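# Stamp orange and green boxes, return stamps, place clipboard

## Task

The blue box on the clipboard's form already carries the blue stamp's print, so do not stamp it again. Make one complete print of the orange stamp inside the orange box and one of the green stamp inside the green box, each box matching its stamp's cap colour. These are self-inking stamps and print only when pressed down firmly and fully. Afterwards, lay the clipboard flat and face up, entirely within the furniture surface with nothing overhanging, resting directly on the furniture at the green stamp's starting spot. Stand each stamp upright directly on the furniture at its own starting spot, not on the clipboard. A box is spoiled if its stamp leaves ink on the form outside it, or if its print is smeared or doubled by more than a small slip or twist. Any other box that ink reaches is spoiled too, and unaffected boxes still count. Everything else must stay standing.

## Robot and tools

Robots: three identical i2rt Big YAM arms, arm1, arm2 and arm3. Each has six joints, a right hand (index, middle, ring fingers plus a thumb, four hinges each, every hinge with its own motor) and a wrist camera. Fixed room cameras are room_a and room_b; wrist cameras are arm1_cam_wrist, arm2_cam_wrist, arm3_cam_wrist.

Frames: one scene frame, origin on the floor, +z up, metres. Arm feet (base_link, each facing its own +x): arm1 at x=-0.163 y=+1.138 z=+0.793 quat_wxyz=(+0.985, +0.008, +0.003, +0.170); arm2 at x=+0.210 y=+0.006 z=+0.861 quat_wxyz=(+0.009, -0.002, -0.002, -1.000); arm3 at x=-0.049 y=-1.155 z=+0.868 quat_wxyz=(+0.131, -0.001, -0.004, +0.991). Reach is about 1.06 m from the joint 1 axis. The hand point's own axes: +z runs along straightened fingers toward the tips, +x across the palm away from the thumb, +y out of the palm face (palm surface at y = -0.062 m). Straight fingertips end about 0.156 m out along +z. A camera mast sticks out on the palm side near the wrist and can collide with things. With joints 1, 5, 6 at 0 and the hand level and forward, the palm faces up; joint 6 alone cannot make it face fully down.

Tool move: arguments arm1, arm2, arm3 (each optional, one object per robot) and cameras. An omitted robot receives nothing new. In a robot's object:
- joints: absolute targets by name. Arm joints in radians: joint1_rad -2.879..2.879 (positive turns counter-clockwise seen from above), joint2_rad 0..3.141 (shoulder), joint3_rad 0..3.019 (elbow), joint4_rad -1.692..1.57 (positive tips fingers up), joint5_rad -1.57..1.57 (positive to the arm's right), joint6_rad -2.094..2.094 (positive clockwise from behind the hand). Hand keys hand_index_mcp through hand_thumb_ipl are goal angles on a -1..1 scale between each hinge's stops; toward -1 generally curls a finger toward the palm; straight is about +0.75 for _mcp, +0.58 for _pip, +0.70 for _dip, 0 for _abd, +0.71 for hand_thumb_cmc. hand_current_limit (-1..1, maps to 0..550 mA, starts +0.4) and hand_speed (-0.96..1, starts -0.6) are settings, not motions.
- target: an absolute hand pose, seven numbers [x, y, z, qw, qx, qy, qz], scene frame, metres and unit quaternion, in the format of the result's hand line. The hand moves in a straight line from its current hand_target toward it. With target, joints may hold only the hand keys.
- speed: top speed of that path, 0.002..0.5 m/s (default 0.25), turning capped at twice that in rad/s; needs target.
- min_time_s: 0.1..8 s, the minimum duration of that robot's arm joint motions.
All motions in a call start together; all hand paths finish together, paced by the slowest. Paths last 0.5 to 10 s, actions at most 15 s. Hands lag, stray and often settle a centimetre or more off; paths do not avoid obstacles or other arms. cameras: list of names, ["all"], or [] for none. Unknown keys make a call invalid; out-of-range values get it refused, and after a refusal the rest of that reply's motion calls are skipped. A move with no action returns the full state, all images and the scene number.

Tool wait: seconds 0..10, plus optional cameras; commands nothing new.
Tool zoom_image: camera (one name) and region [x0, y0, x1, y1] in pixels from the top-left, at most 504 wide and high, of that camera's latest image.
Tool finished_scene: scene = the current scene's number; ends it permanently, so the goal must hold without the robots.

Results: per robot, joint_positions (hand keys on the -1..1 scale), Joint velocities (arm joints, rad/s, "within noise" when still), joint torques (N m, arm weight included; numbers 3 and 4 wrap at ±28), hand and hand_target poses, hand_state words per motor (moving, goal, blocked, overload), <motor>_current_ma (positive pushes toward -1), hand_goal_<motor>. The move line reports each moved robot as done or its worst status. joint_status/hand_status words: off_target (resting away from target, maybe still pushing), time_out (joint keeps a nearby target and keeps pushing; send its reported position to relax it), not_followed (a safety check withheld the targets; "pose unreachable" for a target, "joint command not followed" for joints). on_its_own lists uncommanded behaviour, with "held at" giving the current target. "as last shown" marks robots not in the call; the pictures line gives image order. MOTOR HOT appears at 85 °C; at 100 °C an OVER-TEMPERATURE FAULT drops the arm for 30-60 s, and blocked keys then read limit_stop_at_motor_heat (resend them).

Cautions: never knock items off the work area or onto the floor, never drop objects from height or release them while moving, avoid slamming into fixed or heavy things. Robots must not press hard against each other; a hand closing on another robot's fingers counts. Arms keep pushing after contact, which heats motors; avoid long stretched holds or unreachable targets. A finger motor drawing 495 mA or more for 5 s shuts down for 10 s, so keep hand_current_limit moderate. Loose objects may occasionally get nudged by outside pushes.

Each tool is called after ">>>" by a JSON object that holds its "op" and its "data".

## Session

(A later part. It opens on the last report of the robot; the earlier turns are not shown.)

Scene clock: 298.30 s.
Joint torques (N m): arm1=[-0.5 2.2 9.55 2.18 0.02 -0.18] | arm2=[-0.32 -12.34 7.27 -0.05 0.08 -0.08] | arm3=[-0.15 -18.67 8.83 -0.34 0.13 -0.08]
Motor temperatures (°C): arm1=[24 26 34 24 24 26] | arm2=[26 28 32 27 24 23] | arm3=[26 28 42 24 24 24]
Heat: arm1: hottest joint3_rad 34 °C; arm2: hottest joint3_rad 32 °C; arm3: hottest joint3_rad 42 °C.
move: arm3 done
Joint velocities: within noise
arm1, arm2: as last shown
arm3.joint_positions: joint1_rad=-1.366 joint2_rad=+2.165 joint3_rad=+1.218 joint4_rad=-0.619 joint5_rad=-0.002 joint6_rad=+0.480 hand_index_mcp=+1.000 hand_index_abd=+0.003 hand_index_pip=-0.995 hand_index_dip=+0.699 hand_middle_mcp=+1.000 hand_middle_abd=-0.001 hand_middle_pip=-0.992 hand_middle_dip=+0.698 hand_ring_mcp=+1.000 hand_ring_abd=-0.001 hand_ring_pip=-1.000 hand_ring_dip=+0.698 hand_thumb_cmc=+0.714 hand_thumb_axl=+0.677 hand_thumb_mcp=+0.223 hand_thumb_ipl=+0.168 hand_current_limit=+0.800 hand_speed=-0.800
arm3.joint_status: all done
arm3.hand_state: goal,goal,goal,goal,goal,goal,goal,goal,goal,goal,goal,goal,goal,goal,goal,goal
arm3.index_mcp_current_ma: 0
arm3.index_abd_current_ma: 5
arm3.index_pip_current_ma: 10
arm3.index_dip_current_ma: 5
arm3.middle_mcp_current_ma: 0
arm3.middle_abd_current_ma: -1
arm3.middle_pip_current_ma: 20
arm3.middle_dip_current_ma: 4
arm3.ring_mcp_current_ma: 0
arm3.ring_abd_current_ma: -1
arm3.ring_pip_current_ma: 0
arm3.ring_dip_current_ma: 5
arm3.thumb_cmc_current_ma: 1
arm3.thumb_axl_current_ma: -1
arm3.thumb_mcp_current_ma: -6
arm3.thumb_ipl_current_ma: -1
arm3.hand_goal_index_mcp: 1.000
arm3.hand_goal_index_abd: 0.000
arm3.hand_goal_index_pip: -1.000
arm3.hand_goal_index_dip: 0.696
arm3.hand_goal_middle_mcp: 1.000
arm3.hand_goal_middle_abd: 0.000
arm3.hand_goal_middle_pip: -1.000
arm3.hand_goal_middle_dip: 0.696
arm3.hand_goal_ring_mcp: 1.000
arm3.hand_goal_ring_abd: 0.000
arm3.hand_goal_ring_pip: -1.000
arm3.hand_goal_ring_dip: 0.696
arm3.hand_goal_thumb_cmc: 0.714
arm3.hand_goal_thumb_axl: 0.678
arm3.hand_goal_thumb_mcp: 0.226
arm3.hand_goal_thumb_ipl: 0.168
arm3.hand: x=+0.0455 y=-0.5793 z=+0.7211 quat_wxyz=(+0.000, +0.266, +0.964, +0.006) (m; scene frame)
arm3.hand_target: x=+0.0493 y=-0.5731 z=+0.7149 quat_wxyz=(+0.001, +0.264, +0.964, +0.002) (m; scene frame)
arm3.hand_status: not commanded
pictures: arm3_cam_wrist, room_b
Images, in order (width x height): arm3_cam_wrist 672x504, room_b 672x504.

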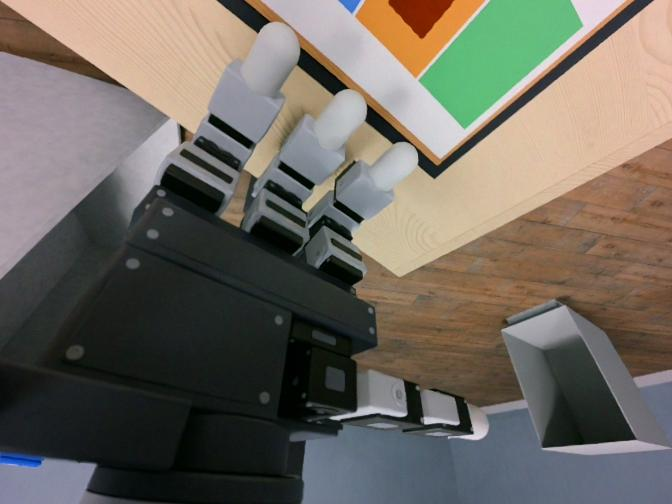

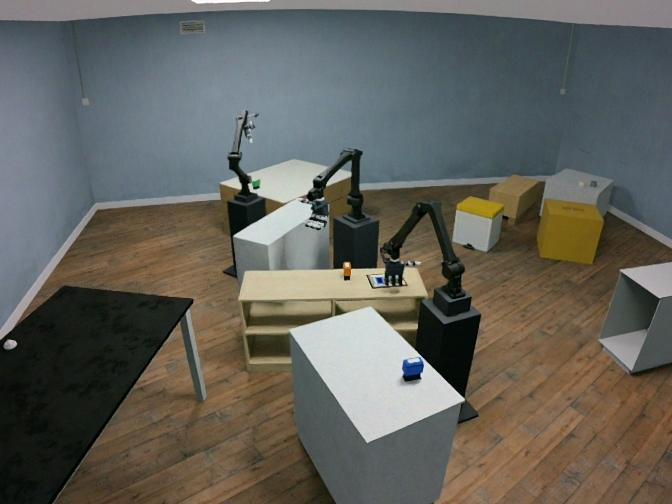

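>>> {"op": "move", "data": {"arm3": {"joints": {"joint2_rad": 2.297, "joint3_rad": 1.270, "joint4_rad": -0.527}, "min_time_s": 1.2}, "cameras": ["arm3_cam_wrist"]}}

>>> {"op": "zoom_image", "data": {"camera": "arm3_cam_wrist", "region": [200, 20, 500, 320]}}

Scene clock: 300.30 s.
Joint torques (N m): arm1=[-0.5 2.14 9.54 2.22 0.02 -0.18] | arm2=[-0.38 -12.34 7.25 -0.03 0.08 -0.08] | arm3=[-0.09 -18.9 8.01 0.72 0.11 -0.08]
Motor temperatures (°C): arm1=[24 26 34 24 24 26] | arm2=[26 28 32 27 24 23] | arm3=[26 28 42 24 24 24]
Heat: arm1: hottest joint3_rad 34 °C; arm2: hottest joint3_rad 32 °C; arm3: hottest joint3_rad 42 °C.
move: arm3 done
Joint velocities: within noise
arm1, arm2: as last shown
arm3.joint_positions: joint1_rad=-1.366 joint2_rad=+2.267 joint3_rad=+1.243 joint4_rad=-0.543 joint5_rad=-0.001 joint6_rad=+0.480 hand_index_mcp=+0.997 hand_index_abd=+0.003 hand_index_pip=-1.000 hand_index_dip=+0.699 hand_middle_mcp=+0.999 hand_middle_abd=-0.001 hand_middle_pip=-0.997 hand_middle_dip=+0.698 hand_ring_mcp=+1.000 hand_ring_abd=-0.001 hand_ring_pip=-1.000 hand_ring_dip=+0.698 hand_thumb_cmc=+0.714 hand_thumb_axl=+0.677 hand_thumb_mcp=+0.223 hand_thumb_ipl=+0.168 hand_current_limit=+0.800 hand_speed=-0.800
arm3.joint_status: all done
arm3.hand_state: goal,goal,goal,goal,goal,goal,goal,goal,goal,goal,goal,goal,goal,goal,goal,goal
arm3.index_mcp_current_ma: -5
arm3.index_abd_current_ma: 5
arm3.index_pip_current_ma: 0
arm3.index_dip_current_ma: 5
arm3.middle_mcp_current_ma: -2
arm3.middle_abd_current_ma: -1
arm3.middle_pip_current_ma: 6
arm3.middle_dip_current_ma: 4
arm3.ring_mcp_current_ma: 0
arm3.ring_abd_current_ma: -1
arm3.ring_pip_current_ma: 0
arm3.ring_dip_current_ma: 5
arm3.thumb_cmc_current_ma: 1
arm3.thumb_axl_current_ma: -1
arm3.thumb_mcp_current_ma: -7
arm3.thumb_ipl_current_ma: -1
arm3.hand_goal_index_mcp: 1.000
arm3.hand_goal_index_abd: 0.000
arm3.hand_goal_index_pip: -1.000
arm3.hand_goal_index_dip: 0.696
arm3.hand_goal_middle_mcp: 1.000
arm3.hand_goal_middle_abd: 0.000
arm3.hand_goal_middle_pip: -1.000
arm3.hand_goal_middle_dip: 0.696
arm3.hand_goal_ring_mcp: 1.000
arm3.hand_goal_ring_abd: 0.000
arm3.hand_goal_ring_pip: -1.000
arm3.hand_goal_ring_dip: 0.696
arm3.hand_goal_thumb_cmc: 0.714
arm3.hand_goal_thumb_axl: 0.678
arm3.hand_goal_thumb_mcp: 0.226
arm3.hand_goal_thumb_ipl: 0.168
arm3.hand: x=+0.0459 y=-0.5771 z=+0.6761 quat_wxyz=(+0.000, +0.266, +0.964, +0.006) (m; scene frame)
arm3.hand_target: x=+0.0498 y=-0.5672 z=+0.6678 quat_wxyz=(-0.001, +0.264, +0.964, +0.012) (m; scene frame)
arm3.hand_status: not commanded
pictures: arm3_cam_wrist
Images, in order (width x height): arm3_cam_wrist 672x504.

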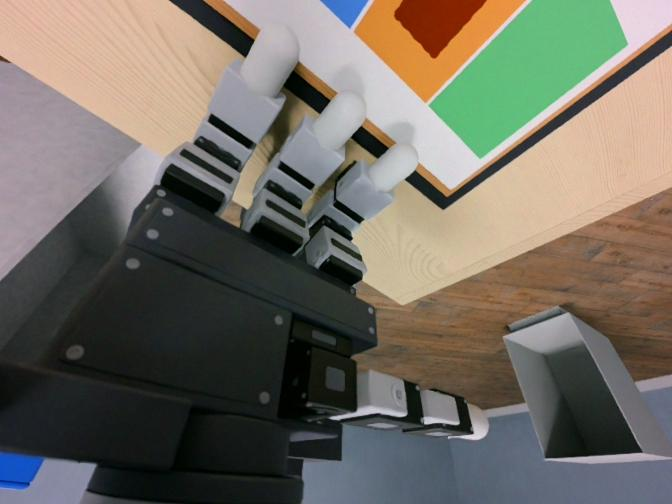

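Scaled by 1.680 from the camera's 672x504 image, which has a finer 960x720 frame.

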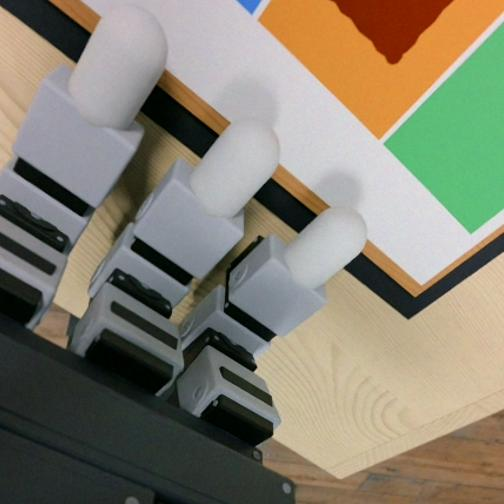

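>>> {"op": "move", "data": {"arm3": {"joints": {"joint1_rad": -1.41, "joint2_rad": 2.326, "joint3_rad": 1.428, "joint4_rad": -0.595, "joint6_rad": 0.437}, "min_time_s": 1.6}, "cameras": ["arm3_cam_wrist"]}}

>>> {"op": "zoom_image", "data": {"camera": "arm3_cam_wrist", "region": [200, 20, 500, 320]}}

Scene clock: 303.07 s.
Joint torques (N m): arm1=[-0.5 2.14 9.55 2.21 0.02 -0.18] | arm2=[-0.32 -12.34 7.25 -0.05 0.08 -0.09] | arm3=[-0.21 -21.13 9.57 -0.16 0.19 -0.09]
Motor temperatures (°C): arm1=[24 26 34 24 24 26] | arm2=[26 28 32 27 24 23] | arm3=[26 28 41 24 24 24]
Heat: arm1: hottest joint3_rad 34 °C; arm2: hottest joint3_rad 32 °C; arm3: hottest joint3_rad 41 °C.
move: arm3 done
Joint velocities: within noise
arm1, arm2: as last shown
arm3.joint_positions: joint1_rad=-1.402 joint2_rad=+2.301 joint3_rad=+1.396 joint4_rad=-0.582 joint5_rad=-0.003 joint6_rad=+0.447 hand_index_mcp=+1.000 hand_index_abd=+0.003 hand_index_pip=-0.997 hand_index_dip=+0.699 hand_middle_mcp=+0.999 hand_middle_abd=+0.000 hand_middle_pip=-1.000 hand_middle_dip=+0.698 hand_ring_mcp=+1.000 hand_ring_abd=-0.001 hand_ring_pip=-0.997 hand_ring_dip=+0.698 hand_thumb_cmc=+0.714 hand_thumb_axl=+0.677 hand_thumb_mcp=+0.223 hand_thumb_ipl=+0.168 hand_current_limit=+0.800 hand_speed=-0.800
arm3.joint_status: all done
arm3.hand_state: goal,goal,goal,goal,goal,goal,goal,goal,goal,goal,goal,goal,goal,goal,goal,goal
arm3.index_mcp_current_ma: 0
arm3.index_abd_current_ma: 5
arm3.index_pip_current_ma: 5
arm3.index_dip_current_ma: 5
arm3.middle_mcp_current_ma: -2
arm3.middle_abd_current_ma: 0
arm3.middle_pip_current_ma: 0
arm3.middle_dip_current_ma: 4
arm3.ring_mcp_current_ma: 0
arm3.ring_abd_current_ma: -1
arm3.ring_pip_current_ma: 7
arm3.ring_dip_current_ma: 5
arm3.thumb_cmc_current_ma: 0
arm3.thumb_axl_current_ma: -1
arm3.thumb_mcp_current_ma: -7
arm3.thumb_ipl_current_ma: -1
arm3.hand_goal_index_mcp: 1.000
arm3.hand_goal_index_abd: 0.000
arm3.hand_goal_index_pip: -1.000
arm3.hand_goal_index_dip: 0.696
arm3.hand_goal_middle_mcp: 1.000
arm3.hand_goal_middle_abd: 0.000
arm3.hand_goal_middle_pip: -1.000
arm3.hand_goal_middle_dip: 0.696
arm3.hand_goal_ring_mcp: 1.000
arm3.hand_goal_ring_abd: 0.000
arm3.hand_goal_ring_pip: -1.000
arm3.hand_goal_ring_dip: 0.696
arm3.hand_goal_thumb_cmc: 0.714
arm3.hand_goal_thumb_axl: 0.678
arm3.hand_goal_thumb_mcp: 0.226
arm3.hand_goal_thumb_ipl: 0.168
arm3.hand: x=+0.0703 y=-0.5136 z=+0.6987 quat_wxyz=(-0.008, +0.267, +0.963, +0.045) (m; scene frame)
arm3.hand_target: x=+0.0758 y=-0.5078 z=+0.6922 quat_wxyz=(-0.006, +0.266, +0.963, +0.042) (m; scene frame)
arm3.hand_status: not commanded
pictures: arm3_cam_wrist
Images, in order (width x height): arm3_cam_wrist 672x504.

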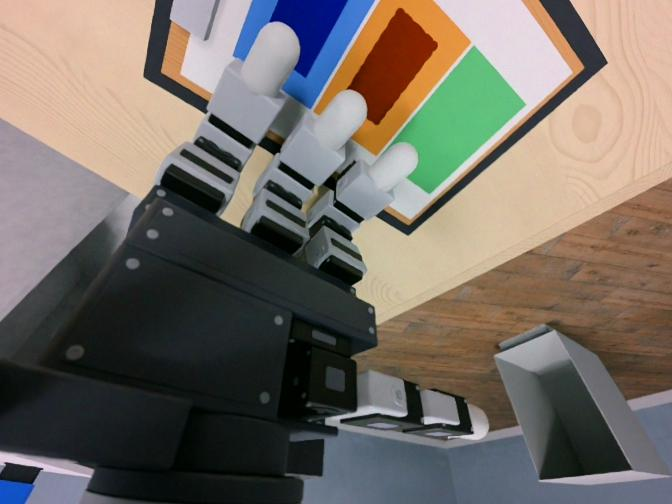

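Scaled by 1.680 from the camera's 672x504 image, which has a finer 960x720 frame.

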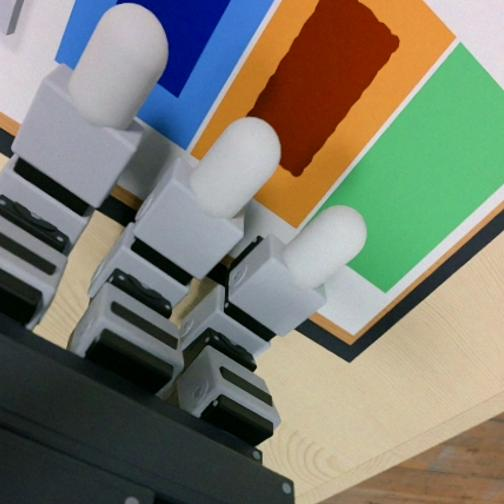

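>>> {"op": "move", "data": {"arm3": {"joints": {"joint2_rad": 2.185, "joint4_rad": -0.665}, "min_time_s": 1.0}}}

>>> {"op": "move", "data": {"arm3": {"joints": {"joint1_rad": -1.37, "joint2_rad": 2.185, "joint3_rad": 1.21, "joint4_rad": -0.66, "joint6_rad": 0.48}, "min_time_s": 1.2}}}

>>> {"op": "move", "data": {"arm3": {"joints": {"joint1_rad": -1.389, "joint2_rad": 2.23, "joint3_rad": 1.315, "joint4_rad": -0.640, "joint6_rad": 0.4534}, "min_time_s": 1.0}}}

>>> {"op": "move", "data": {"arm3": {"joints": {"joint2_rad": 2.330, "joint3_rad": 1.332, "joint4_rad": -0.573}, "min_time_s": 1.0}, "cameras": ["arm3_cam_wrist"]}}

>>> {"op": "zoom_image", "data": {"camera": "arm3_cam_wrist", "region": [200, 20, 500, 320]}}

Scene clock: 305.60 s.
Joint torques (N m): arm1=[-0.56 2.14 9.55 2.21 0.02 -0.18] | arm2=[-0.32 -12.28 7.25 -0.03 0.08 -0.09] | arm3=[-0.26 -22.42 10.66 -0.05 0.19 -0.09]
Motor temperatures (°C): arm1=[24 26 34 24 24 26] | arm2=[26 28 32 27 24 23] | arm3=[26 28 41 24 24 24]
Heat: arm1: hottest joint3_rad 34 °C; arm2: hottest joint3_rad 32 °C; arm3: hottest joint3_rad 41 °C.
move: arm3 done
Joint velocities: within noise
arm1, arm2: as last shown
arm3.joint_positions: joint1_rad=-1.402 joint2_rad=+2.182 joint3_rad=+1.396 joint4_rad=-0.653 joint5_rad=-0.003 joint6_rad=+0.447 hand_index_mcp=+1.000 hand_index_abd=+0.003 hand_index_pip=-0.997 hand_index_dip=+0.699 hand_middle_mcp=+0.999 hand_middle_abd=+0.000 hand_middle_pip=-1.000 hand_middle_dip=+0.698 hand_ring_mcp=+1.000 hand_ring_abd=-0.001 hand_ring_pip=-0.997 hand_ring_dip=+0.698 hand_thumb_cmc=+0.714 hand_thumb_axl=+0.677 hand_thumb_mcp=+0.223 hand_thumb_ipl=+0.168 hand_current_limit=+0.800 hand_speed=-0.800
arm3.joint_status: all done
arm3.hand_state: goal,goal,goal,goal,goal,goal,goal,goal,goal,goal,goal,goal,goal,goal,goal,goal
arm3.index_mcp_current_ma: 0
arm3.index_abd_current_ma: 5
arm3.index_pip_current_ma: 5
arm3.index_dip_current_ma: 5
arm3.middle_mcp_current_ma: -2
arm3.middle_abd_current_ma: 0
arm3.middle_pip_current_ma: 0
arm3.middle_dip_current_ma: 4
arm3.ring_mcp_current_ma: 0
arm3.ring_abd_current_ma: -1
arm3.ring_pip_current_ma: 7
arm3.ring_dip_current_ma: 5
arm3.thumb_cmc_current_ma: 0
arm3.thumb_axl_current_ma: -1
arm3.thumb_mcp_current_ma: -7
arm3.thumb_ipl_current_ma: -1
arm3.hand_goal_index_mcp: 1.000
arm3.hand_goal_index_abd: 0.000
arm3.hand_goal_index_pip: -1.000
arm3.hand_goal_index_dip: 0.696
arm3.hand_goal_middle_mcp: 1.000
arm3.hand_goal_middle_abd: 0.000
arm3.hand_goal_middle_pip: -1.000
arm3.hand_goal_middle_dip: 0.696
arm3.hand_goal_ring_mcp: 1.000
arm3.hand_goal_ring_abd: 0.000
arm3.hand_goal_ring_pip: -1.000
arm3.hand_goal_ring_dip: 0.696
arm3.hand_goal_thumb_cmc: 0.714
arm3.hand_goal_thumb_axl: 0.678
arm3.hand_goal_thumb_mcp: 0.226
arm3.hand_goal_thumb_ipl: 0.168
arm3.hand: x=+0.0715 y=-0.4989 z=+0.7678 quat_wxyz=(-0.012, +0.267, +0.961, +0.069) (m; scene frame)
arm3.hand_target: x=+0.0776 y=-0.4872 z=+0.7769 quat_wxyz=(-0.012, +0.266, +0.961, +0.077) (m; scene frame)
arm3.hand_status: not commanded
pictures: none

Scene clock: 307.13 s.
Joint torques (N m): arm1=[-0.62 2.2 9.55 2.21 0.02 -0.17] | arm2=[-0.38 -12.28 7.27 -0.05 0.08 -0.08] | arm3=[0.85 -20.48 5.72 -0.27 0.19 0.13]
Motor temperatures (°C): arm1=[24 26 34 24 24 26] | arm2=[26 28 32 27 24 23] | arm3=[26 28 41 24 24 24]
Heat: arm1: hottest joint3_rad 34 °C; arm2: hottest joint3_rad 32 °C; arm3: hottest joint3_rad 41 °C.
move: arm3 done
Joint velocities: within noise
arm1.joint_positions: joint1_rad=+0.489 joint2_rad=+0.629 joint3_rad=+1.427 joint4_rad=-1.426 joint5_rad=-0.106 joint6_rad=+1.194 hand_index_mcp=+0.754 hand_index_abd=+0.080 hand_index_pip=+0.577 hand_index_dip=+0.696 hand_middle_mcp=-0.881 hand_middle_abd=+0.001 hand_middle_pip=-0.298 hand_middle_dip=+0.696 hand_ring_mcp=+0.754 hand_ring_abd=-0.068 hand_ring_pip=+0.577 hand_ring_dip=+0.696 hand_thumb_cmc=+0.714 hand_thumb_axl=+0.677 hand_thumb_mcp=+0.225 hand_thumb_ipl=+0.168 hand_current_limit=+0.700 hand_speed=-0.880
arm1.joint_status: not commanded
arm1.hand_state: goal,goal,goal,goal,goal,goal,goal,goal,goal,goal,goal,goal,goal,goal,goal,goal
arm1.index_mcp_current_ma: 0
arm1.index_abd_current_ma: 0
arm1.index_pip_current_ma: 0
arm1.index_dip_current_ma: 0
arm1.middle_mcp_current_ma: 10
arm1.middle_abd_current_ma: 0
arm1.middle_pip_current_ma: 1
arm1.middle_dip_current_ma: 0
arm1.ring_mcp_current_ma: 0
arm1.ring_abd_current_ma: 11
arm1.ring_pip_current_ma: 0
arm1.ring_dip_current_ma: 0
arm1.thumb_cmc_current_ma: 0
arm1.thumb_axl_current_ma: 0
arm1.thumb_mcp_current_ma: 0
arm1.thumb_ipl_current_ma: 0
arm1.hand_goal_index_mcp: 0.754
arm1.hand_goal_index_abd: 0.080
arm1.hand_goal_index_pip: 0.576
arm1.hand_goal_index_dip: 0.696
arm1.hand_goal_middle_mcp: -0.890
arm1.hand_goal_middle_abd: 0.000
arm1.hand_goal_middle_pip: -0.300
arm1.hand_goal_middle_dip: 0.696
arm1.hand_goal_ring_mcp: 0.754
arm1.hand_goal_ring_abd: -0.080
arm1.hand_goal_ring_pip: 0.576
arm1.hand_goal_ring_dip: 0.696
arm1.hand_goal_thumb_cmc: 0.714
arm1.hand_goal_thumb_axl: 0.678
arm1.hand_goal_thumb_mcp: 0.226
arm1.hand_goal_thumb_ipl: 0.168
arm1.hand: x=+0.0504 y=+1.2573 z=+1.3325 quat_wxyz=(-0.155, +0.719, +0.521, +0.432) (m; scene frame)
arm1.hand_target: x=+0.0476 y=+1.2580 z=+1.3424 quat_wxyz=(-0.160, +0.712, +0.523, +0.441) (m; scene frame)
arm1.hand_status: not commanded
arm2.joint_positions: joint1_rad=+0.305 joint2_rad=+1.563 joint3_rad=+1.246 joint4_rad=-1.242 joint5_rad=+0.000 joint6_rad=+0.012 hand_index_mcp=+0.192 hand_index_abd=+0.001 hand_index_pip=-0.124 hand_index_dip=+0.410 hand_middle_mcp=+0.193 hand_middle_abd=+0.000 hand_middle_pip=-0.124 hand_middle_dip=+0.409 hand_ring_mcp=+0.194 hand_ring_abd=-0.002 hand_ring_pip=-0.124 hand_ring_dip=+0.410 hand_thumb_cmc=+0.716 hand_thumb_axl=+0.677 hand_thumb_mcp=+0.223 hand_thumb_ipl=+0.168 hand_current_limit=+0.700 hand_speed=-0.700
arm2.joint_status: not commanded
arm2.hand_state: goal,goal,goal,goal,goal,goal,goal,goal,goal,goal,goal,goal,goal,goal,goal,goal
arm2.index_mcp_current_ma: 58
arm2.index_abd_current_ma: 2
arm2.index_pip_current_ma: 0
arm2.index_dip_current_ma: 12
arm2.middle_mcp_current_ma: 62
arm2.middle_abd_current_ma: 1
arm2.middle_pip_current_ma: 0
arm2.middle_dip_current_ma: 10
arm2.ring_mcp_current_ma: 65
arm2.ring_abd_current_ma: -6
arm2.ring_pip_current_ma: 0
arm2.ring_dip_current_ma: 13
arm2.thumb_cmc_current_ma: 5
arm2.thumb_axl_current_ma: -3
arm2.thumb_mcp_current_ma: -13
arm2.thumb_ipl_current_ma: -1
arm2.hand_goal_index_mcp: 0.178
arm2.hand_goal_index_abd: 0.000
arm2.hand_goal_index_pip: -0.124
arm2.hand_goal_index_dip: 0.406
arm2.hand_goal_middle_mcp: 0.178
arm2.hand_goal_middle_abd: 0.000
arm2.hand_goal_middle_pip: -0.124
arm2.hand_goal_middle_dip: 0.406
arm2.hand_goal_ring_mcp: 0.178
arm2.hand_goal_ring_abd: 0.000
arm2.hand_goal_ring_pip: -0.124
arm2.hand_goal_ring_dip: 0.406
arm2.hand_goal_thumb_cmc: 0.714
arm2.hand_goal_thumb_axl: 0.678
arm2.hand_goal_thumb_mcp: 0.226
arm2.hand_goal_thumb_ipl: 0.168
arm2.hand: x=-0.3067 y=-0.1414 z=+1.0073 quat_wxyz=(+0.008, +0.808, -0.589, -0.004) (m; scene frame)
arm2.hand_target: x=-0.3029 y=-0.1388 z=+1.0078 quat_wxyz=(+0.005, +0.810, -0.586, -0.002) (m; scene frame)
arm2.hand_status: not commanded
arm3.joint_positions: joint1_rad=-1.376 joint2_rad=+2.182 joint3_rad=+1.212 joint4_rad=-0.653 joint5_rad=-0.003 joint6_rad=+0.470 hand_index_mcp=+1.000 hand_index_abd=+0.003 hand_index_pip=-0.997 hand_index_dip=+0.699 hand_middle_mcp=+0.999 hand_middle_abd=+0.000 hand_middle_pip=-1.000 hand_middle_dip=+0.698 hand_ring_mcp=+1.000 hand_ring_abd=-0.001 hand_ring_pip=-0.997 hand_ring_dip=+0.698 hand_thumb_cmc=+0.714 hand_thumb_axl=+0.677 hand_thumb_mcp=+0.223 hand_thumb_ipl=+0.168 hand_current_limit=+0.800 hand_speed=-0.800
arm3.joint_status: all done
arm3.hand_state: goal,goal,goal,goal,goal,goal,goal,goal,goal,goal,goal,goal,goal,goal,goal,goal
arm3.index_mcp_current_ma: 0
arm3.index_abd_current_ma: 5
arm3.index_pip_current_ma: 5
arm3.index_dip_current_ma: 5
arm3.middle_mcp_current_ma: -2
arm3.middle_abd_current_ma: 0
arm3.middle_pip_current_ma: 0
arm3.middle_dip_current_ma: 4
arm3.ring_mcp_current_ma: 0
arm3.ring_abd_current_ma: -1
arm3.ring_pip_current_ma: 7
arm3.ring_dip_current_ma: 5
arm3.thumb_cmc_current_ma: 0
arm3.thumb_axl_current_ma: -1
arm3.thumb_mcp_current_ma: -7
arm3.thumb_ipl_current_ma: -1
arm3.hand_goal_index_mcp: 1.000
arm3.hand_goal_index_abd: 0.000
arm3.hand_goal_index_pip: -1.000
arm3.hand_goal_index_dip: 0.696
arm3.hand_goal_middle_mcp: 1.000
arm3.hand_goal_middle_abd: 0.000
arm3.hand_goal_middle_pip: -1.000
arm3.hand_goal_middle_dip: 0.696
arm3.hand_goal_ring_mcp: 1.000
arm3.hand_goal_ring_abd: 0.000
arm3.hand_goal_ring_pip: -1.000
arm3.hand_goal_ring_dip: 0.696
arm3.hand_goal_thumb_cmc: 0.714
arm3.hand_goal_thumb_axl: 0.678
arm3.hand_goal_thumb_mcp: 0.226
arm3.hand_goal_thumb_ipl: 0.168
arm3.hand: x=+0.0493 y=-0.5961 z=+0.7080 quat_wxyz=(+0.005, +0.266, +0.964, -0.022) (m; scene frame)
arm3.hand_target: x=+0.0467 y=-0.5999 z=+0.7056 quat_wxyz=(+0.007, +0.268, +0.963, -0.027) (m; scene frame)
arm3.hand_status: not commanded
pictures: none

Scene clock: 308.43 s.
Joint torques (N m): arm1=[-0.5 2.14 9.54 2.19 0.03 -0.18] | arm2=[-0.38 -12.34 7.27 -0.05 0.08 -0.09] | arm3=[-0.15 -19.55 9.11 0.58 0.18 -0.08]
Motor temperatures (°C): arm1=[24 26 34 24 24 26] | arm2=[26 28 32 27 24 23] | arm3=[26 28 41 24 24 24]
Heat: arm1: hottest joint3_rad 34 °C; arm2: hottest joint3_rad 32 °C; arm3: hottest joint3_rad 41 °C.
move: arm3 done
Joint velocities: within noise
arm1, arm2: as last shown
arm3.joint_positions: joint1_rad=-1.382 joint2_rad=+2.204 joint3_rad=+1.285 joint4_rad=-0.653 joint5_rad=-0.003 joint6_rad=+0.463 hand_index_mcp=+1.000 hand_index_abd=+0.003 hand_index_pip=-0.997 hand_index_dip=+0.699 hand_middle_mcp=+0.999 hand_middle_abd=+0.000 hand_middle_pip=-1.000 hand_middle_dip=+0.698 hand_ring_mcp=+1.000 hand_ring_abd=-0.001 hand_ring_pip=-0.997 hand_ring_dip=+0.698 hand_thumb_cmc=+0.714 hand_thumb_axl=+0.677 hand_thumb_mcp=+0.223 hand_thumb_ipl=+0.168 hand_current_limit=+0.800 hand_speed=-0.800
arm3.joint_status: all done
arm3.hand_state: goal,goal,goal,goal,goal,goal,goal,goal,goal,goal,goal,goal,goal,goal,goal,goal
arm3.index_mcp_current_ma: 0
arm3.index_abd_current_ma: 5
arm3.index_pip_current_ma: 5
arm3.index_dip_current_ma: 5
arm3.middle_mcp_current_ma: -2
arm3.middle_abd_current_ma: 0
arm3.middle_pip_current_ma: 0
arm3.middle_dip_current_ma: 4
arm3.ring_mcp_current_ma: 0
arm3.ring_abd_current_ma: -1
arm3.ring_pip_current_ma: 7
arm3.ring_dip_current_ma: 5
arm3.thumb_cmc_current_ma: 0
arm3.thumb_axl_current_ma: -1
arm3.thumb_mcp_current_ma: -7
arm3.thumb_ipl_current_ma: -1
arm3.hand_goal_index_mcp: 1.000
arm3.hand_goal_index_abd: 0.000
arm3.hand_goal_index_pip: -1.000
arm3.hand_goal_index_dip: 0.696
arm3.hand_goal_middle_mcp: 1.000
arm3.hand_goal_middle_abd: 0.000
arm3.hand_goal_middle_pip: -1.000
arm3.hand_goal_middle_dip: 0.696
arm3.hand_goal_ring_mcp: 1.000
arm3.hand_goal_ring_abd: 0.000
arm3.hand_goal_ring_pip: -1.000
arm3.hand_goal_ring_dip: 0.696
arm3.hand_goal_thumb_cmc: 0.714
arm3.hand_goal_thumb_axl: 0.678
arm3.hand_goal_thumb_mcp: 0.226
arm3.hand_goal_thumb_ipl: 0.168
arm3.hand: x=+0.0548 y=-0.5621 z=+0.7164 quat_wxyz=(-0.001, +0.266, +0.964, +0.003) (m; scene frame)
arm3.hand_target: x=+0.0597 y=-0.5498 z=+0.7118 quat_wxyz=(-0.001, +0.264, +0.964, +0.012) (m; scene frame)
arm3.hand_status: not commanded
pictures: none

Scene clock: 309.77 s.
Joint torques (N m): arm1=[-0.62 2.2 9.54 2.19 0.03 -0.18] | arm2=[-0.38 -12.34 7.24 -0.03 0.08 -0.08] | arm3=[-0.15 -18.9 8.21 0.76 0.12 -0.08]
Motor temperatures (°C): arm1=[24 26 34 24 24 26] | arm2=[26 28 32 27 24 23] | arm3=[26 28 41 24 24 24]
Heat: arm1: hottest joint3_rad 34 °C; arm2: hottest joint3_rad 32 °C; arm3: hottest joint3_rad 41 °C.
move: arm3 done
Joint velocities: within noise
arm1, arm2: as last shown
arm3.joint_positions: joint1_rad=-1.382 joint2_rad=+2.293 joint3_rad=+1.306 joint4_rad=-0.591 joint5_rad=-0.001 joint6_rad=+0.463 hand_index_mcp=+0.997 hand_index_abd=+0.003 hand_index_pip=-1.000 hand_index_dip=+0.699 hand_middle_mcp=+0.997 hand_middle_abd=+0.000 hand_middle_pip=-1.000 hand_middle_dip=+0.698 hand_ring_mcp=+0.999 hand_ring_abd=-0.001 hand_ring_pip=-1.000 hand_ring_dip=+0.698 hand_thumb_cmc=+0.714 hand_thumb_axl=+0.677 hand_thumb_mcp=+0.223 hand_thumb_ipl=+0.168 hand_current_limit=+0.800 hand_speed=-0.800
arm3.joint_status: all done
arm3.hand_state: goal,goal,goal,goal,goal,goal,goal,goal,goal,goal,goal,goal,goal,goal,goal,goal
arm3.index_mcp_current_ma: -5
arm3.index_abd_current_ma: 4
arm3.index_pip_current_ma: 0
arm3.index_dip_current_ma: 5
arm3.middle_mcp_current_ma: -6
arm3.middle_abd_current_ma: 0
arm3.middle_pip_current_ma: 0
arm3.middle_dip_current_ma: 4
arm3.ring_mcp_current_ma: -2
arm3.ring_abd_current_ma: -1
arm3.ring_pip_current_ma: 0
arm3.ring_dip_current_ma: 5
arm3.thumb_cmc_current_ma: 0
arm3.thumb_axl_current_ma: -1
arm3.thumb_mcp_current_ma: -8
arm3.thumb_ipl_current_ma: -1
arm3.hand_goal_index_mcp: 1.000
arm3.hand_goal_index_abd: 0.000
arm3.hand_goal_index_pip: -1.000
arm3.hand_goal_index_dip: 0.696
arm3.hand_goal_middle_mcp: 1.000
arm3.hand_goal_middle_abd: 0.000
arm3.hand_goal_middle_pip: -1.000
arm3.hand_goal_middle_dip: 0.696
arm3.hand_goal_ring_mcp: 1.000
arm3.hand_goal_ring_abd: 0.000
arm3.hand_goal_ring_pip: -1.000
arm3.hand_goal_ring_dip: 0.696
arm3.hand_goal_thumb_cmc: 0.714
arm3.hand_goal_thumb_axl: 0.678
arm3.hand_goal_thumb_mcp: 0.226
arm3.hand_goal_thumb_ipl: 0.168
arm3.hand: x=+0.0553 y=-0.5618 z=+0.6755 quat_wxyz=(+0.001, +0.266, +0.964, +0.001) (m; scene frame)
arm3.hand_target: x=+0.0593 y=-0.5549 z=+0.6624 quat_wxyz=(+0.001, +0.264, +0.964, +0.004) (m; scene frame)
arm3.hand_status: not commanded
pictures: arm3_cam_wrist
Images, in order (width x height): arm3_cam_wrist 672x504.

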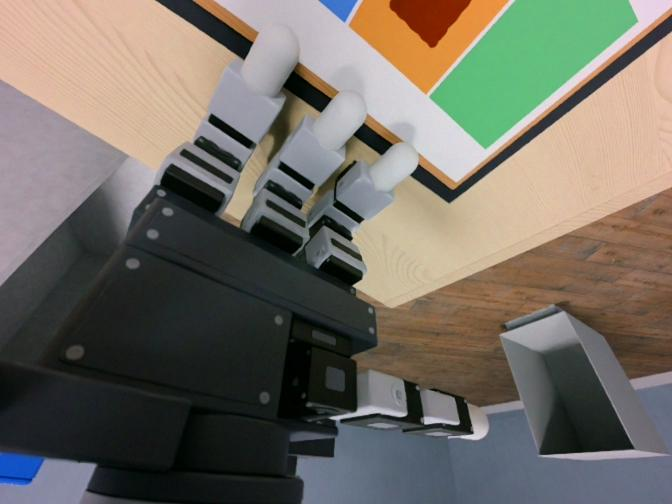

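Scaled by 1.680 from the camera's 672x504 image, which has a finer 960x720 frame.

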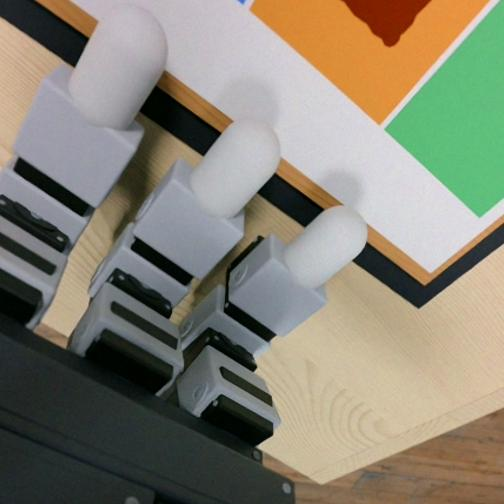

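>>> {"op": "move", "data": {"arm3": {"joints": {"joint1_rad": -1.429, "joint2_rad": 2.398, "joint3_rad": 1.503, "joint4_rad": -0.662, "joint6_rad": 0.416}, "min_time_s": 2.0}, "cameras": ["arm3_cam_wrist"]}}

>>> {"op": "zoom_image", "data": {"camera": "arm3_cam_wrist", "region": [200, 20, 500, 320]}}

Scene clock: 312.57 s.
Joint torques (N m): arm1=[-0.62 2.14 9.54 2.18 0.03 -0.18] | arm2=[-0.38 -12.4 7.25 -0.06 0.08 -0.08] | arm3=[-1.9 -18.73 12.38 1.33 0.45 -0.28]
Motor temperatures (°C): arm1=[24 26 34 24 24 26] | arm2=[26 28 32 27 24 23] | arm3=[26 28 41 24 24 24]
Heat: arm1: hottest joint3_rad 34 °C; arm2: hottest joint3_rad 32 °C; arm3: hottest joint3_rad 41 °C.
move: arm3 done
Joint velocities: within noise
arm1, arm2: as last shown
arm3.joint_positions: joint1_rad=-1.400 joint2_rad=+2.344 joint3_rad=+1.437 joint4_rad=-0.697 joint5_rad=-0.010 joint6_rad=+0.445 hand_index_mcp=+1.000 hand_index_abd=+0.005 hand_index_pip=-0.992 hand_index_dip=+0.699 hand_middle_mcp=+0.999 hand_middle_abd=+0.002 hand_middle_pip=-1.000 hand_middle_dip=+0.698 hand_ring_mcp=+1.000 hand_ring_abd=+0.000 hand_ring_pip=-1.000 hand_ring_dip=+0.698 hand_thumb_cmc=+0.714 hand_thumb_axl=+0.677 hand_thumb_mcp=+0.223 hand_thumb_ipl=+0.168 hand_current_limit=+0.800 hand_speed=-0.800
arm3.joint_status: all done
arm3.hand_state: goal,goal,goal,goal,goal,goal,goal,goal,goal,goal,goal,goal,goal,goal,goal,goal
arm3.index_mcp_current_ma: 0
arm3.index_abd_current_ma: 8
arm3.index_pip_current_ma: 18
arm3.index_dip_current_ma: 5
arm3.middle_mcp_current_ma: -3
arm3.middle_abd_current_ma: 3
arm3.middle_pip_current_ma: 0
arm3.middle_dip_current_ma: 4
arm3.ring_mcp_current_ma: 0
arm3.ring_abd_current_ma: 0
arm3.ring_pip_current_ma: 0
arm3.ring_dip_current_ma: 5
arm3.thumb_cmc_current_ma: 0
arm3.thumb_axl_current_ma: -1
arm3.thumb_mcp_current_ma: -8
arm3.thumb_ipl_current_ma: -1
arm3.hand_goal_index_mcp: 1.000
arm3.hand_goal_index_abd: 0.000
arm3.hand_goal_index_pip: -1.000
arm3.hand_goal_index_dip: 0.696
arm3.hand_goal_middle_mcp: 1.000
arm3.hand_goal_middle_abd: 0.000
arm3.hand_goal_middle_pip: -1.000
arm3.hand_goal_middle_dip: 0.696
arm3.hand_goal_ring_mcp: 1.000
arm3.hand_goal_ring_abd: 0.000
arm3.hand_goal_ring_pip: -1.000
arm3.hand_goal_ring_dip: 0.696
arm3.hand_goal_thumb_cmc: 0.714
arm3.hand_goal_thumb_axl: 0.678
arm3.hand_goal_thumb_mcp: 0.226
arm3.hand_goal_thumb_ipl: 0.168
arm3.hand: x=+0.0660 y=-0.5324 z=+0.6760 quat_wxyz=(-0.001, +0.266, +0.964, -0.013) (m; scene frame)
arm3.hand_target: x=+0.0869 y=-0.5077 z=+0.6652 quat_wxyz=(+0.000, +0.265, +0.964, +0.011) (m; scene frame)
arm3.hand_status: not commanded
pictures: arm3_cam_wrist
Images, in order (width x height): arm3_cam_wrist 672x504.

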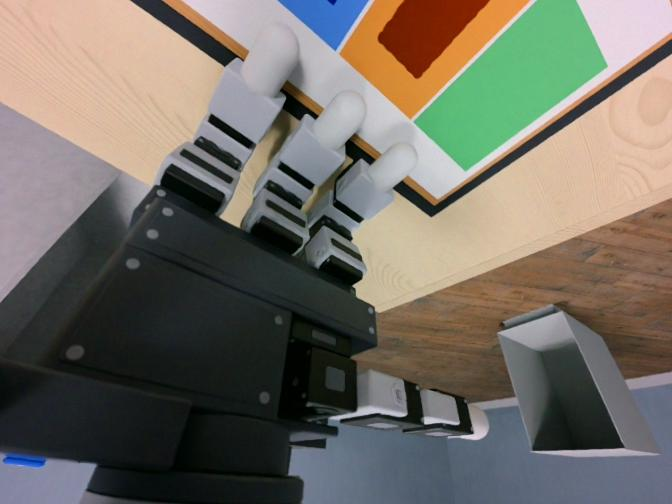

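Scaled by 1.680 from the camera's 672x504 image, which has a finer 960x720 frame.

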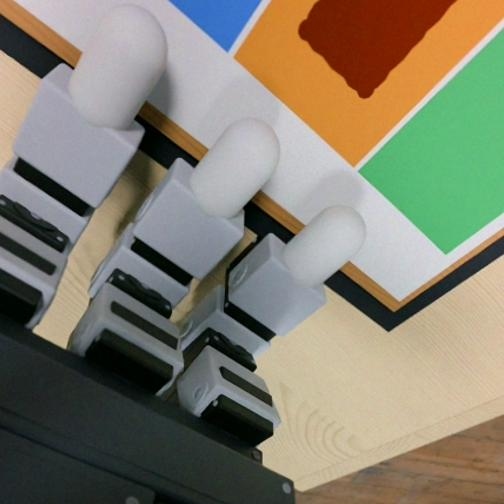

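>>> {"op": "move", "data": {"arm3": {"joints": {"joint1_rad": -1.4425, "joint2_rad": 2.40, "joint3_rad": 1.57, "joint4_rad": -0.695, "joint6_rad": 0.403}, "min_time_s": 1.2}, "cameras": ["arm3_cam_wrist"]}}

>>> {"op": "zoom_image", "data": {"camera": "arm3_cam_wrist", "region": [200, 20, 500, 320]}}

Scene clock: 314.50 s.
Joint torques (N m): arm1=[-0.5 2.08 9.57 2.21 0.02 -0.18] | arm2=[-0.38 -12.4 7.24 -0.03 0.08 -0.08] | arm3=[0.03 -22.59 9.99 0.64 0.18 -0.07]
Motor temperatures (°C): arm1=[24 26 35 24 24 26] | arm2=[26 28 32 27 24 23] | arm3=[26 28 41 24 24 24]
Heat: arm1: hottest joint3_rad 35 °C; arm2: hottest joint3_rad 32 °C; arm3: hottest joint3_rad 41 °C.
move: arm3 done
Joint velocities: within noise
arm1, arm2: as last shown
arm3.joint_positions: joint1_rad=-1.439 joint2_rad=+2.379 joint3_rad=+1.538 joint4_rad=-0.708 joint5_rad=-0.003 joint6_rad=+0.412 hand_index_mcp=+1.000 hand_index_abd=+0.003 hand_index_pip=-0.993 hand_index_dip=+0.699 hand_middle_mcp=+0.999 hand_middle_abd=+0.002 hand_middle_pip=-1.000 hand_middle_dip=+0.698 hand_ring_mcp=+1.000 hand_ring_abd=+0.000 hand_ring_pip=-0.996 hand_ring_dip=+0.698 hand_thumb_cmc=+0.714 hand_thumb_axl=+0.677 hand_thumb_mcp=+0.223 hand_thumb_ipl=+0.168 hand_current_limit=+0.800 hand_speed=-0.800
arm3.joint_status: all done
arm3.hand_state: goal,goal,goal,goal,goal,goal,goal,goal,goal,goal,goal,goal,goal,goal,goal,goal
arm3.index_mcp_current_ma: 0
arm3.index_abd_current_ma: 5
arm3.index_pip_current_ma: 15
arm3.index_dip_current_ma: 5
arm3.middle_mcp_current_ma: -2
arm3.middle_abd_current_ma: 3
arm3.middle_pip_current_ma: 0
arm3.middle_dip_current_ma: 4
arm3.ring_mcp_current_ma: 0
arm3.ring_abd_current_ma: 0
arm3.ring_pip_current_ma: 8
arm3.ring_dip_current_ma: 5
arm3.thumb_cmc_current_ma: 0
arm3.thumb_axl_current_ma: -1
arm3.thumb_mcp_current_ma: -8
arm3.thumb_ipl_current_ma: -1
arm3.hand_goal_index_mcp: 1.000
arm3.hand_goal_index_abd: 0.000
arm3.hand_goal_index_pip: -1.000
arm3.hand_goal_index_dip: 0.696
arm3.hand_goal_middle_mcp: 1.000
arm3.hand_goal_middle_abd: 0.000
arm3.hand_goal_middle_pip: -1.000
arm3.hand_goal_middle_dip: 0.696
arm3.hand_goal_ring_mcp: 1.000
arm3.hand_goal_ring_abd: 0.000
arm3.hand_goal_ring_pip: -1.000
arm3.hand_goal_ring_dip: 0.696
arm3.hand_goal_thumb_cmc: 0.714
arm3.hand_goal_thumb_axl: 0.678
arm3.hand_goal_thumb_mcp: 0.226
arm3.hand_goal_thumb_ipl: 0.168
arm3.hand: x=+0.0941 y=-0.4952 z=+0.6852 quat_wxyz=(-0.002, +0.268, +0.963, +0.015) (m; scene frame)
arm3.hand_target: x=+0.0986 y=-0.4819 z=+0.6836 quat_wxyz=(-0.002, +0.266, +0.964, +0.027) (m; scene frame)
arm3.hand_status: not commanded
pictures: arm3_cam_wrist
Images, in order (width x height): arm3_cam_wrist 672x504.

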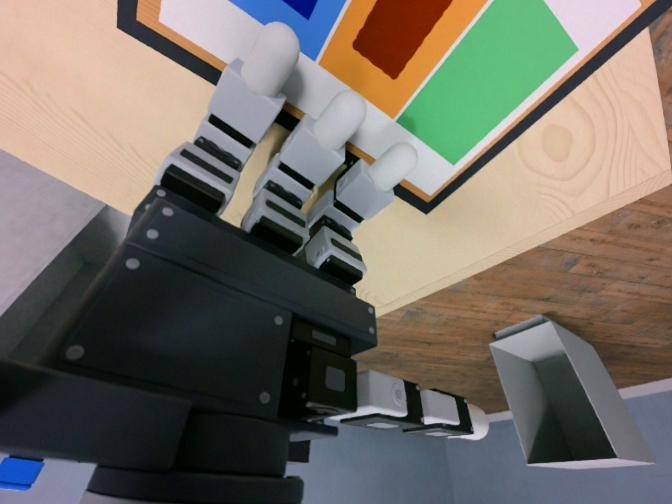

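Scaled by 1.680 from the camera's 672x504 image, which has a finer 960x720 frame.

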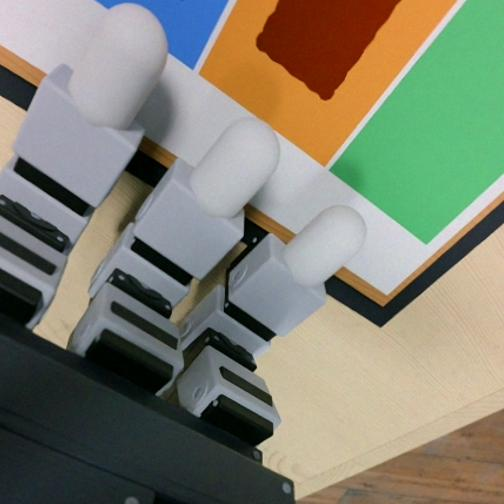

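>>> {"op": "move", "data": {"arm3": {"joints": {"joint2_rad": 2.25, "joint4_rad": -0.74}, "min_time_s": 1.0}, "cameras": ["arm2_cam_wrist", "room_a", "room_b"]}}

>>> {"op": "zoom_image", "data": {"camera": "room_a", "region": [140, 170, 340, 300]}}

>>> {"op": "zoom_image", "data": {"camera": "room_b", "region": [310, 190, 470, 310]}}

Scene clock: 316.43 s.
Joint torques (N m): arm1=[-0.56 2.14 9.55 2.22 0.02 -0.17] | arm2=[-0.38 -12.34 7.25 -0.05 0.08 -0.08] | arm3=[-0.03 -24.23 11.18 -0.02 0.18 -0.08]
Motor temperatures (°C): arm1=[24 26 35 24 24 26] | arm2=[26 28 32 27 24 23] | arm3=[26 28 41 24 24 24]
Heat: arm1: hottest joint3_rad 35 °C; arm2: hottest joint3_rad 32 °C; arm3: hottest joint3_rad 41 °C.
move: arm3 done
Joint velocities: within noise
arm1, arm2: as last shown
arm3.joint_positions: joint1_rad=-1.439 joint2_rad=+2.246 joint3_rad=+1.538 joint4_rad=-0.728 joint5_rad=-0.003 joint6_rad=+0.411 hand_index_mcp=+1.000 hand_index_abd=+0.003 hand_index_pip=-0.993 hand_index_dip=+0.699 hand_middle_mcp=+0.999 hand_middle_abd=+0.002 hand_middle_pip=-1.000 hand_middle_dip=+0.698 hand_ring_mcp=+1.000 hand_ring_abd=+0.000 hand_ring_pip=-0.996 hand_ring_dip=+0.698 hand_thumb_cmc=+0.714 hand_thumb_axl=+0.677 hand_thumb_mcp=+0.223 hand_thumb_ipl=+0.168 hand_current_limit=+0.800 hand_speed=-0.800
arm3.joint_status: all done
arm3.hand_state: goal,goal,goal,goal,goal,goal,goal,goal,goal,goal,goal,goal,goal,goal,goal,goal
arm3.index_mcp_current_ma: 0
arm3.index_abd_current_ma: 5
arm3.index_pip_current_ma: 15
arm3.index_dip_current_ma: 5
arm3.middle_mcp_current_ma: -2
arm3.middle_abd_current_ma: 3
arm3.middle_pip_current_ma: 0
arm3.middle_dip_current_ma: 4
arm3.ring_mcp_current_ma: 0
arm3.ring_abd_current_ma: 0
arm3.ring_pip_current_ma: 8
arm3.ring_dip_current_ma: 5
arm3.thumb_cmc_current_ma: 0
arm3.thumb_axl_current_ma: -1
arm3.thumb_mcp_current_ma: -8
arm3.thumb_ipl_current_ma: -1
arm3.hand_goal_index_mcp: 1.000
arm3.hand_goal_index_abd: 0.000
arm3.hand_goal_index_pip: -1.000
arm3.hand_goal_index_dip: 0.696
arm3.hand_goal_middle_mcp: 1.000
arm3.hand_goal_middle_abd: 0.000
arm3.hand_goal_middle_pip: -1.000
arm3.hand_goal_middle_dip: 0.696
arm3.hand_goal_ring_mcp: 1.000
arm3.hand_goal_ring_abd: 0.000
arm3.hand_goal_ring_pip: -1.000
arm3.hand_goal_ring_dip: 0.696
arm3.hand_goal_thumb_cmc: 0.714
arm3.hand_goal_thumb_axl: 0.678
arm3.hand_goal_thumb_mcp: 0.226
arm3.hand_goal_thumb_ipl: 0.168
arm3.hand: x=+0.0979 y=-0.4641 z=+0.7726 quat_wxyz=(-0.010, +0.267, +0.961, +0.071) (m; scene frame)
arm3.hand_target: x=+0.1023 y=-0.4530 z=+0.7815 quat_wxyz=(-0.009, +0.265, +0.961, +0.079) (m; scene frame)
arm3.hand_status: not commanded
pictures: arm2_cam_wrist, room_a, room_b
Images, in order (width x height): arm2_cam_wrist 672x504, room_a 672x504, room_b 672x504.

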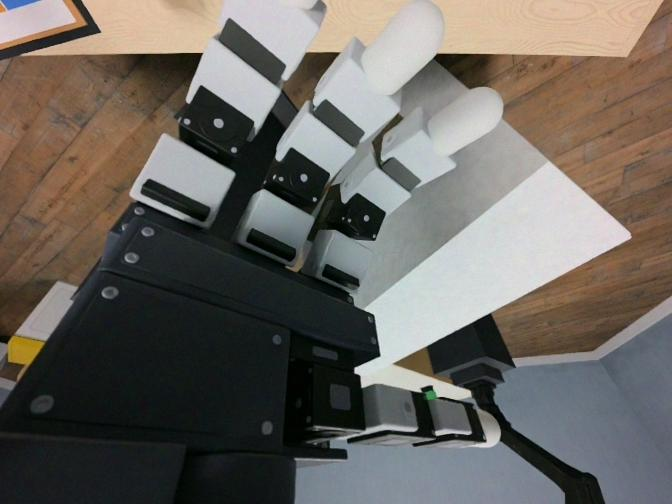

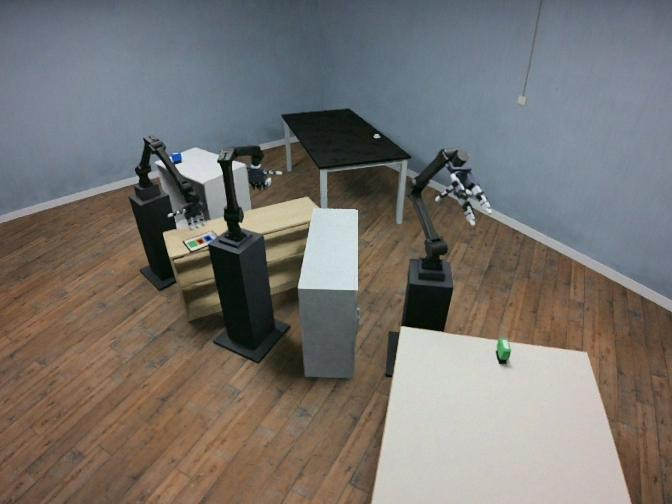

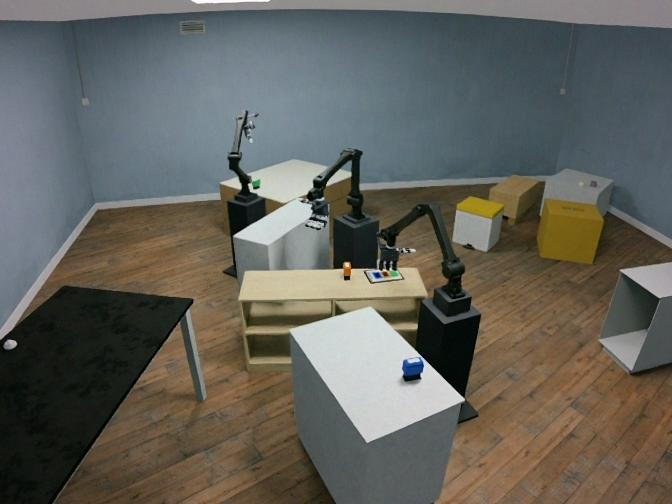

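Scaled by 2.520 from the camera's 672x504 image, which has a finer 960x720 frame.

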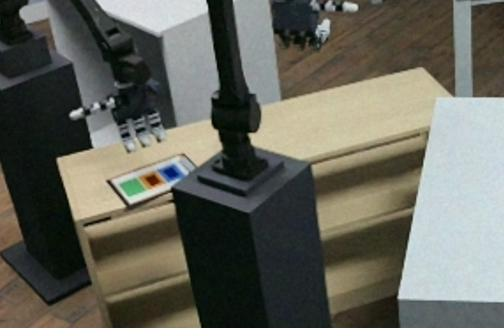

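Scaled by 3.150 from the camera's 672x504 image, which has a finer 960x720 frame.

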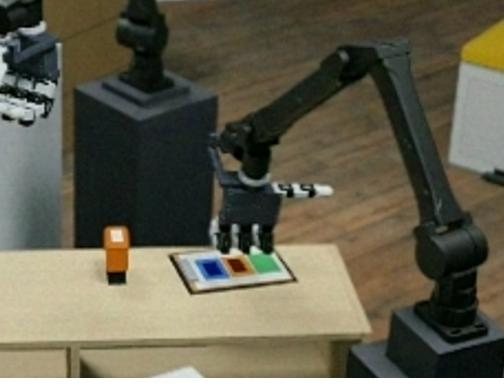

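>>> {"op": "zoom_image", "data": {"camera": "arm2_cam_wrist", "region": [0, 0, 200, 150]}}

>>> {"op": "zoom_image", "data": {"camera": "room_a", "region": [150, 200, 230, 270]}}

Scaled by 2.520 from the camera's 672x504 image, which has a finer 960x720 frame.

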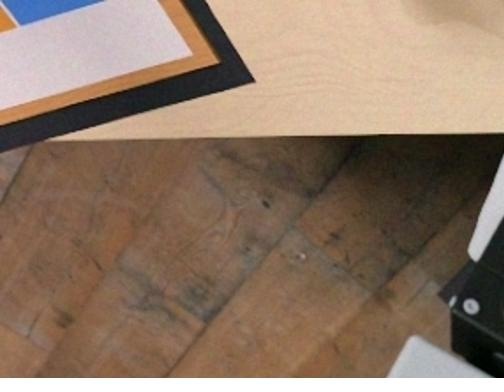

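Scaled by 6.300 from the camera's 672x504 image, which has a finer 960x720 frame.

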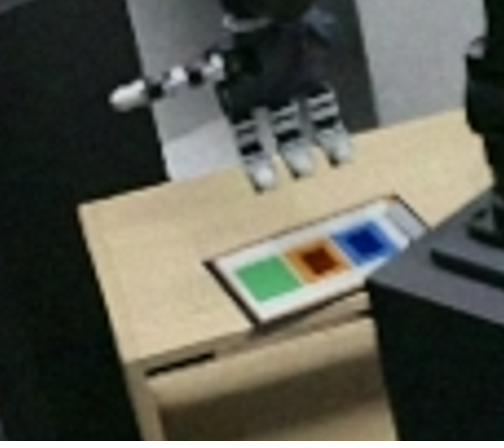

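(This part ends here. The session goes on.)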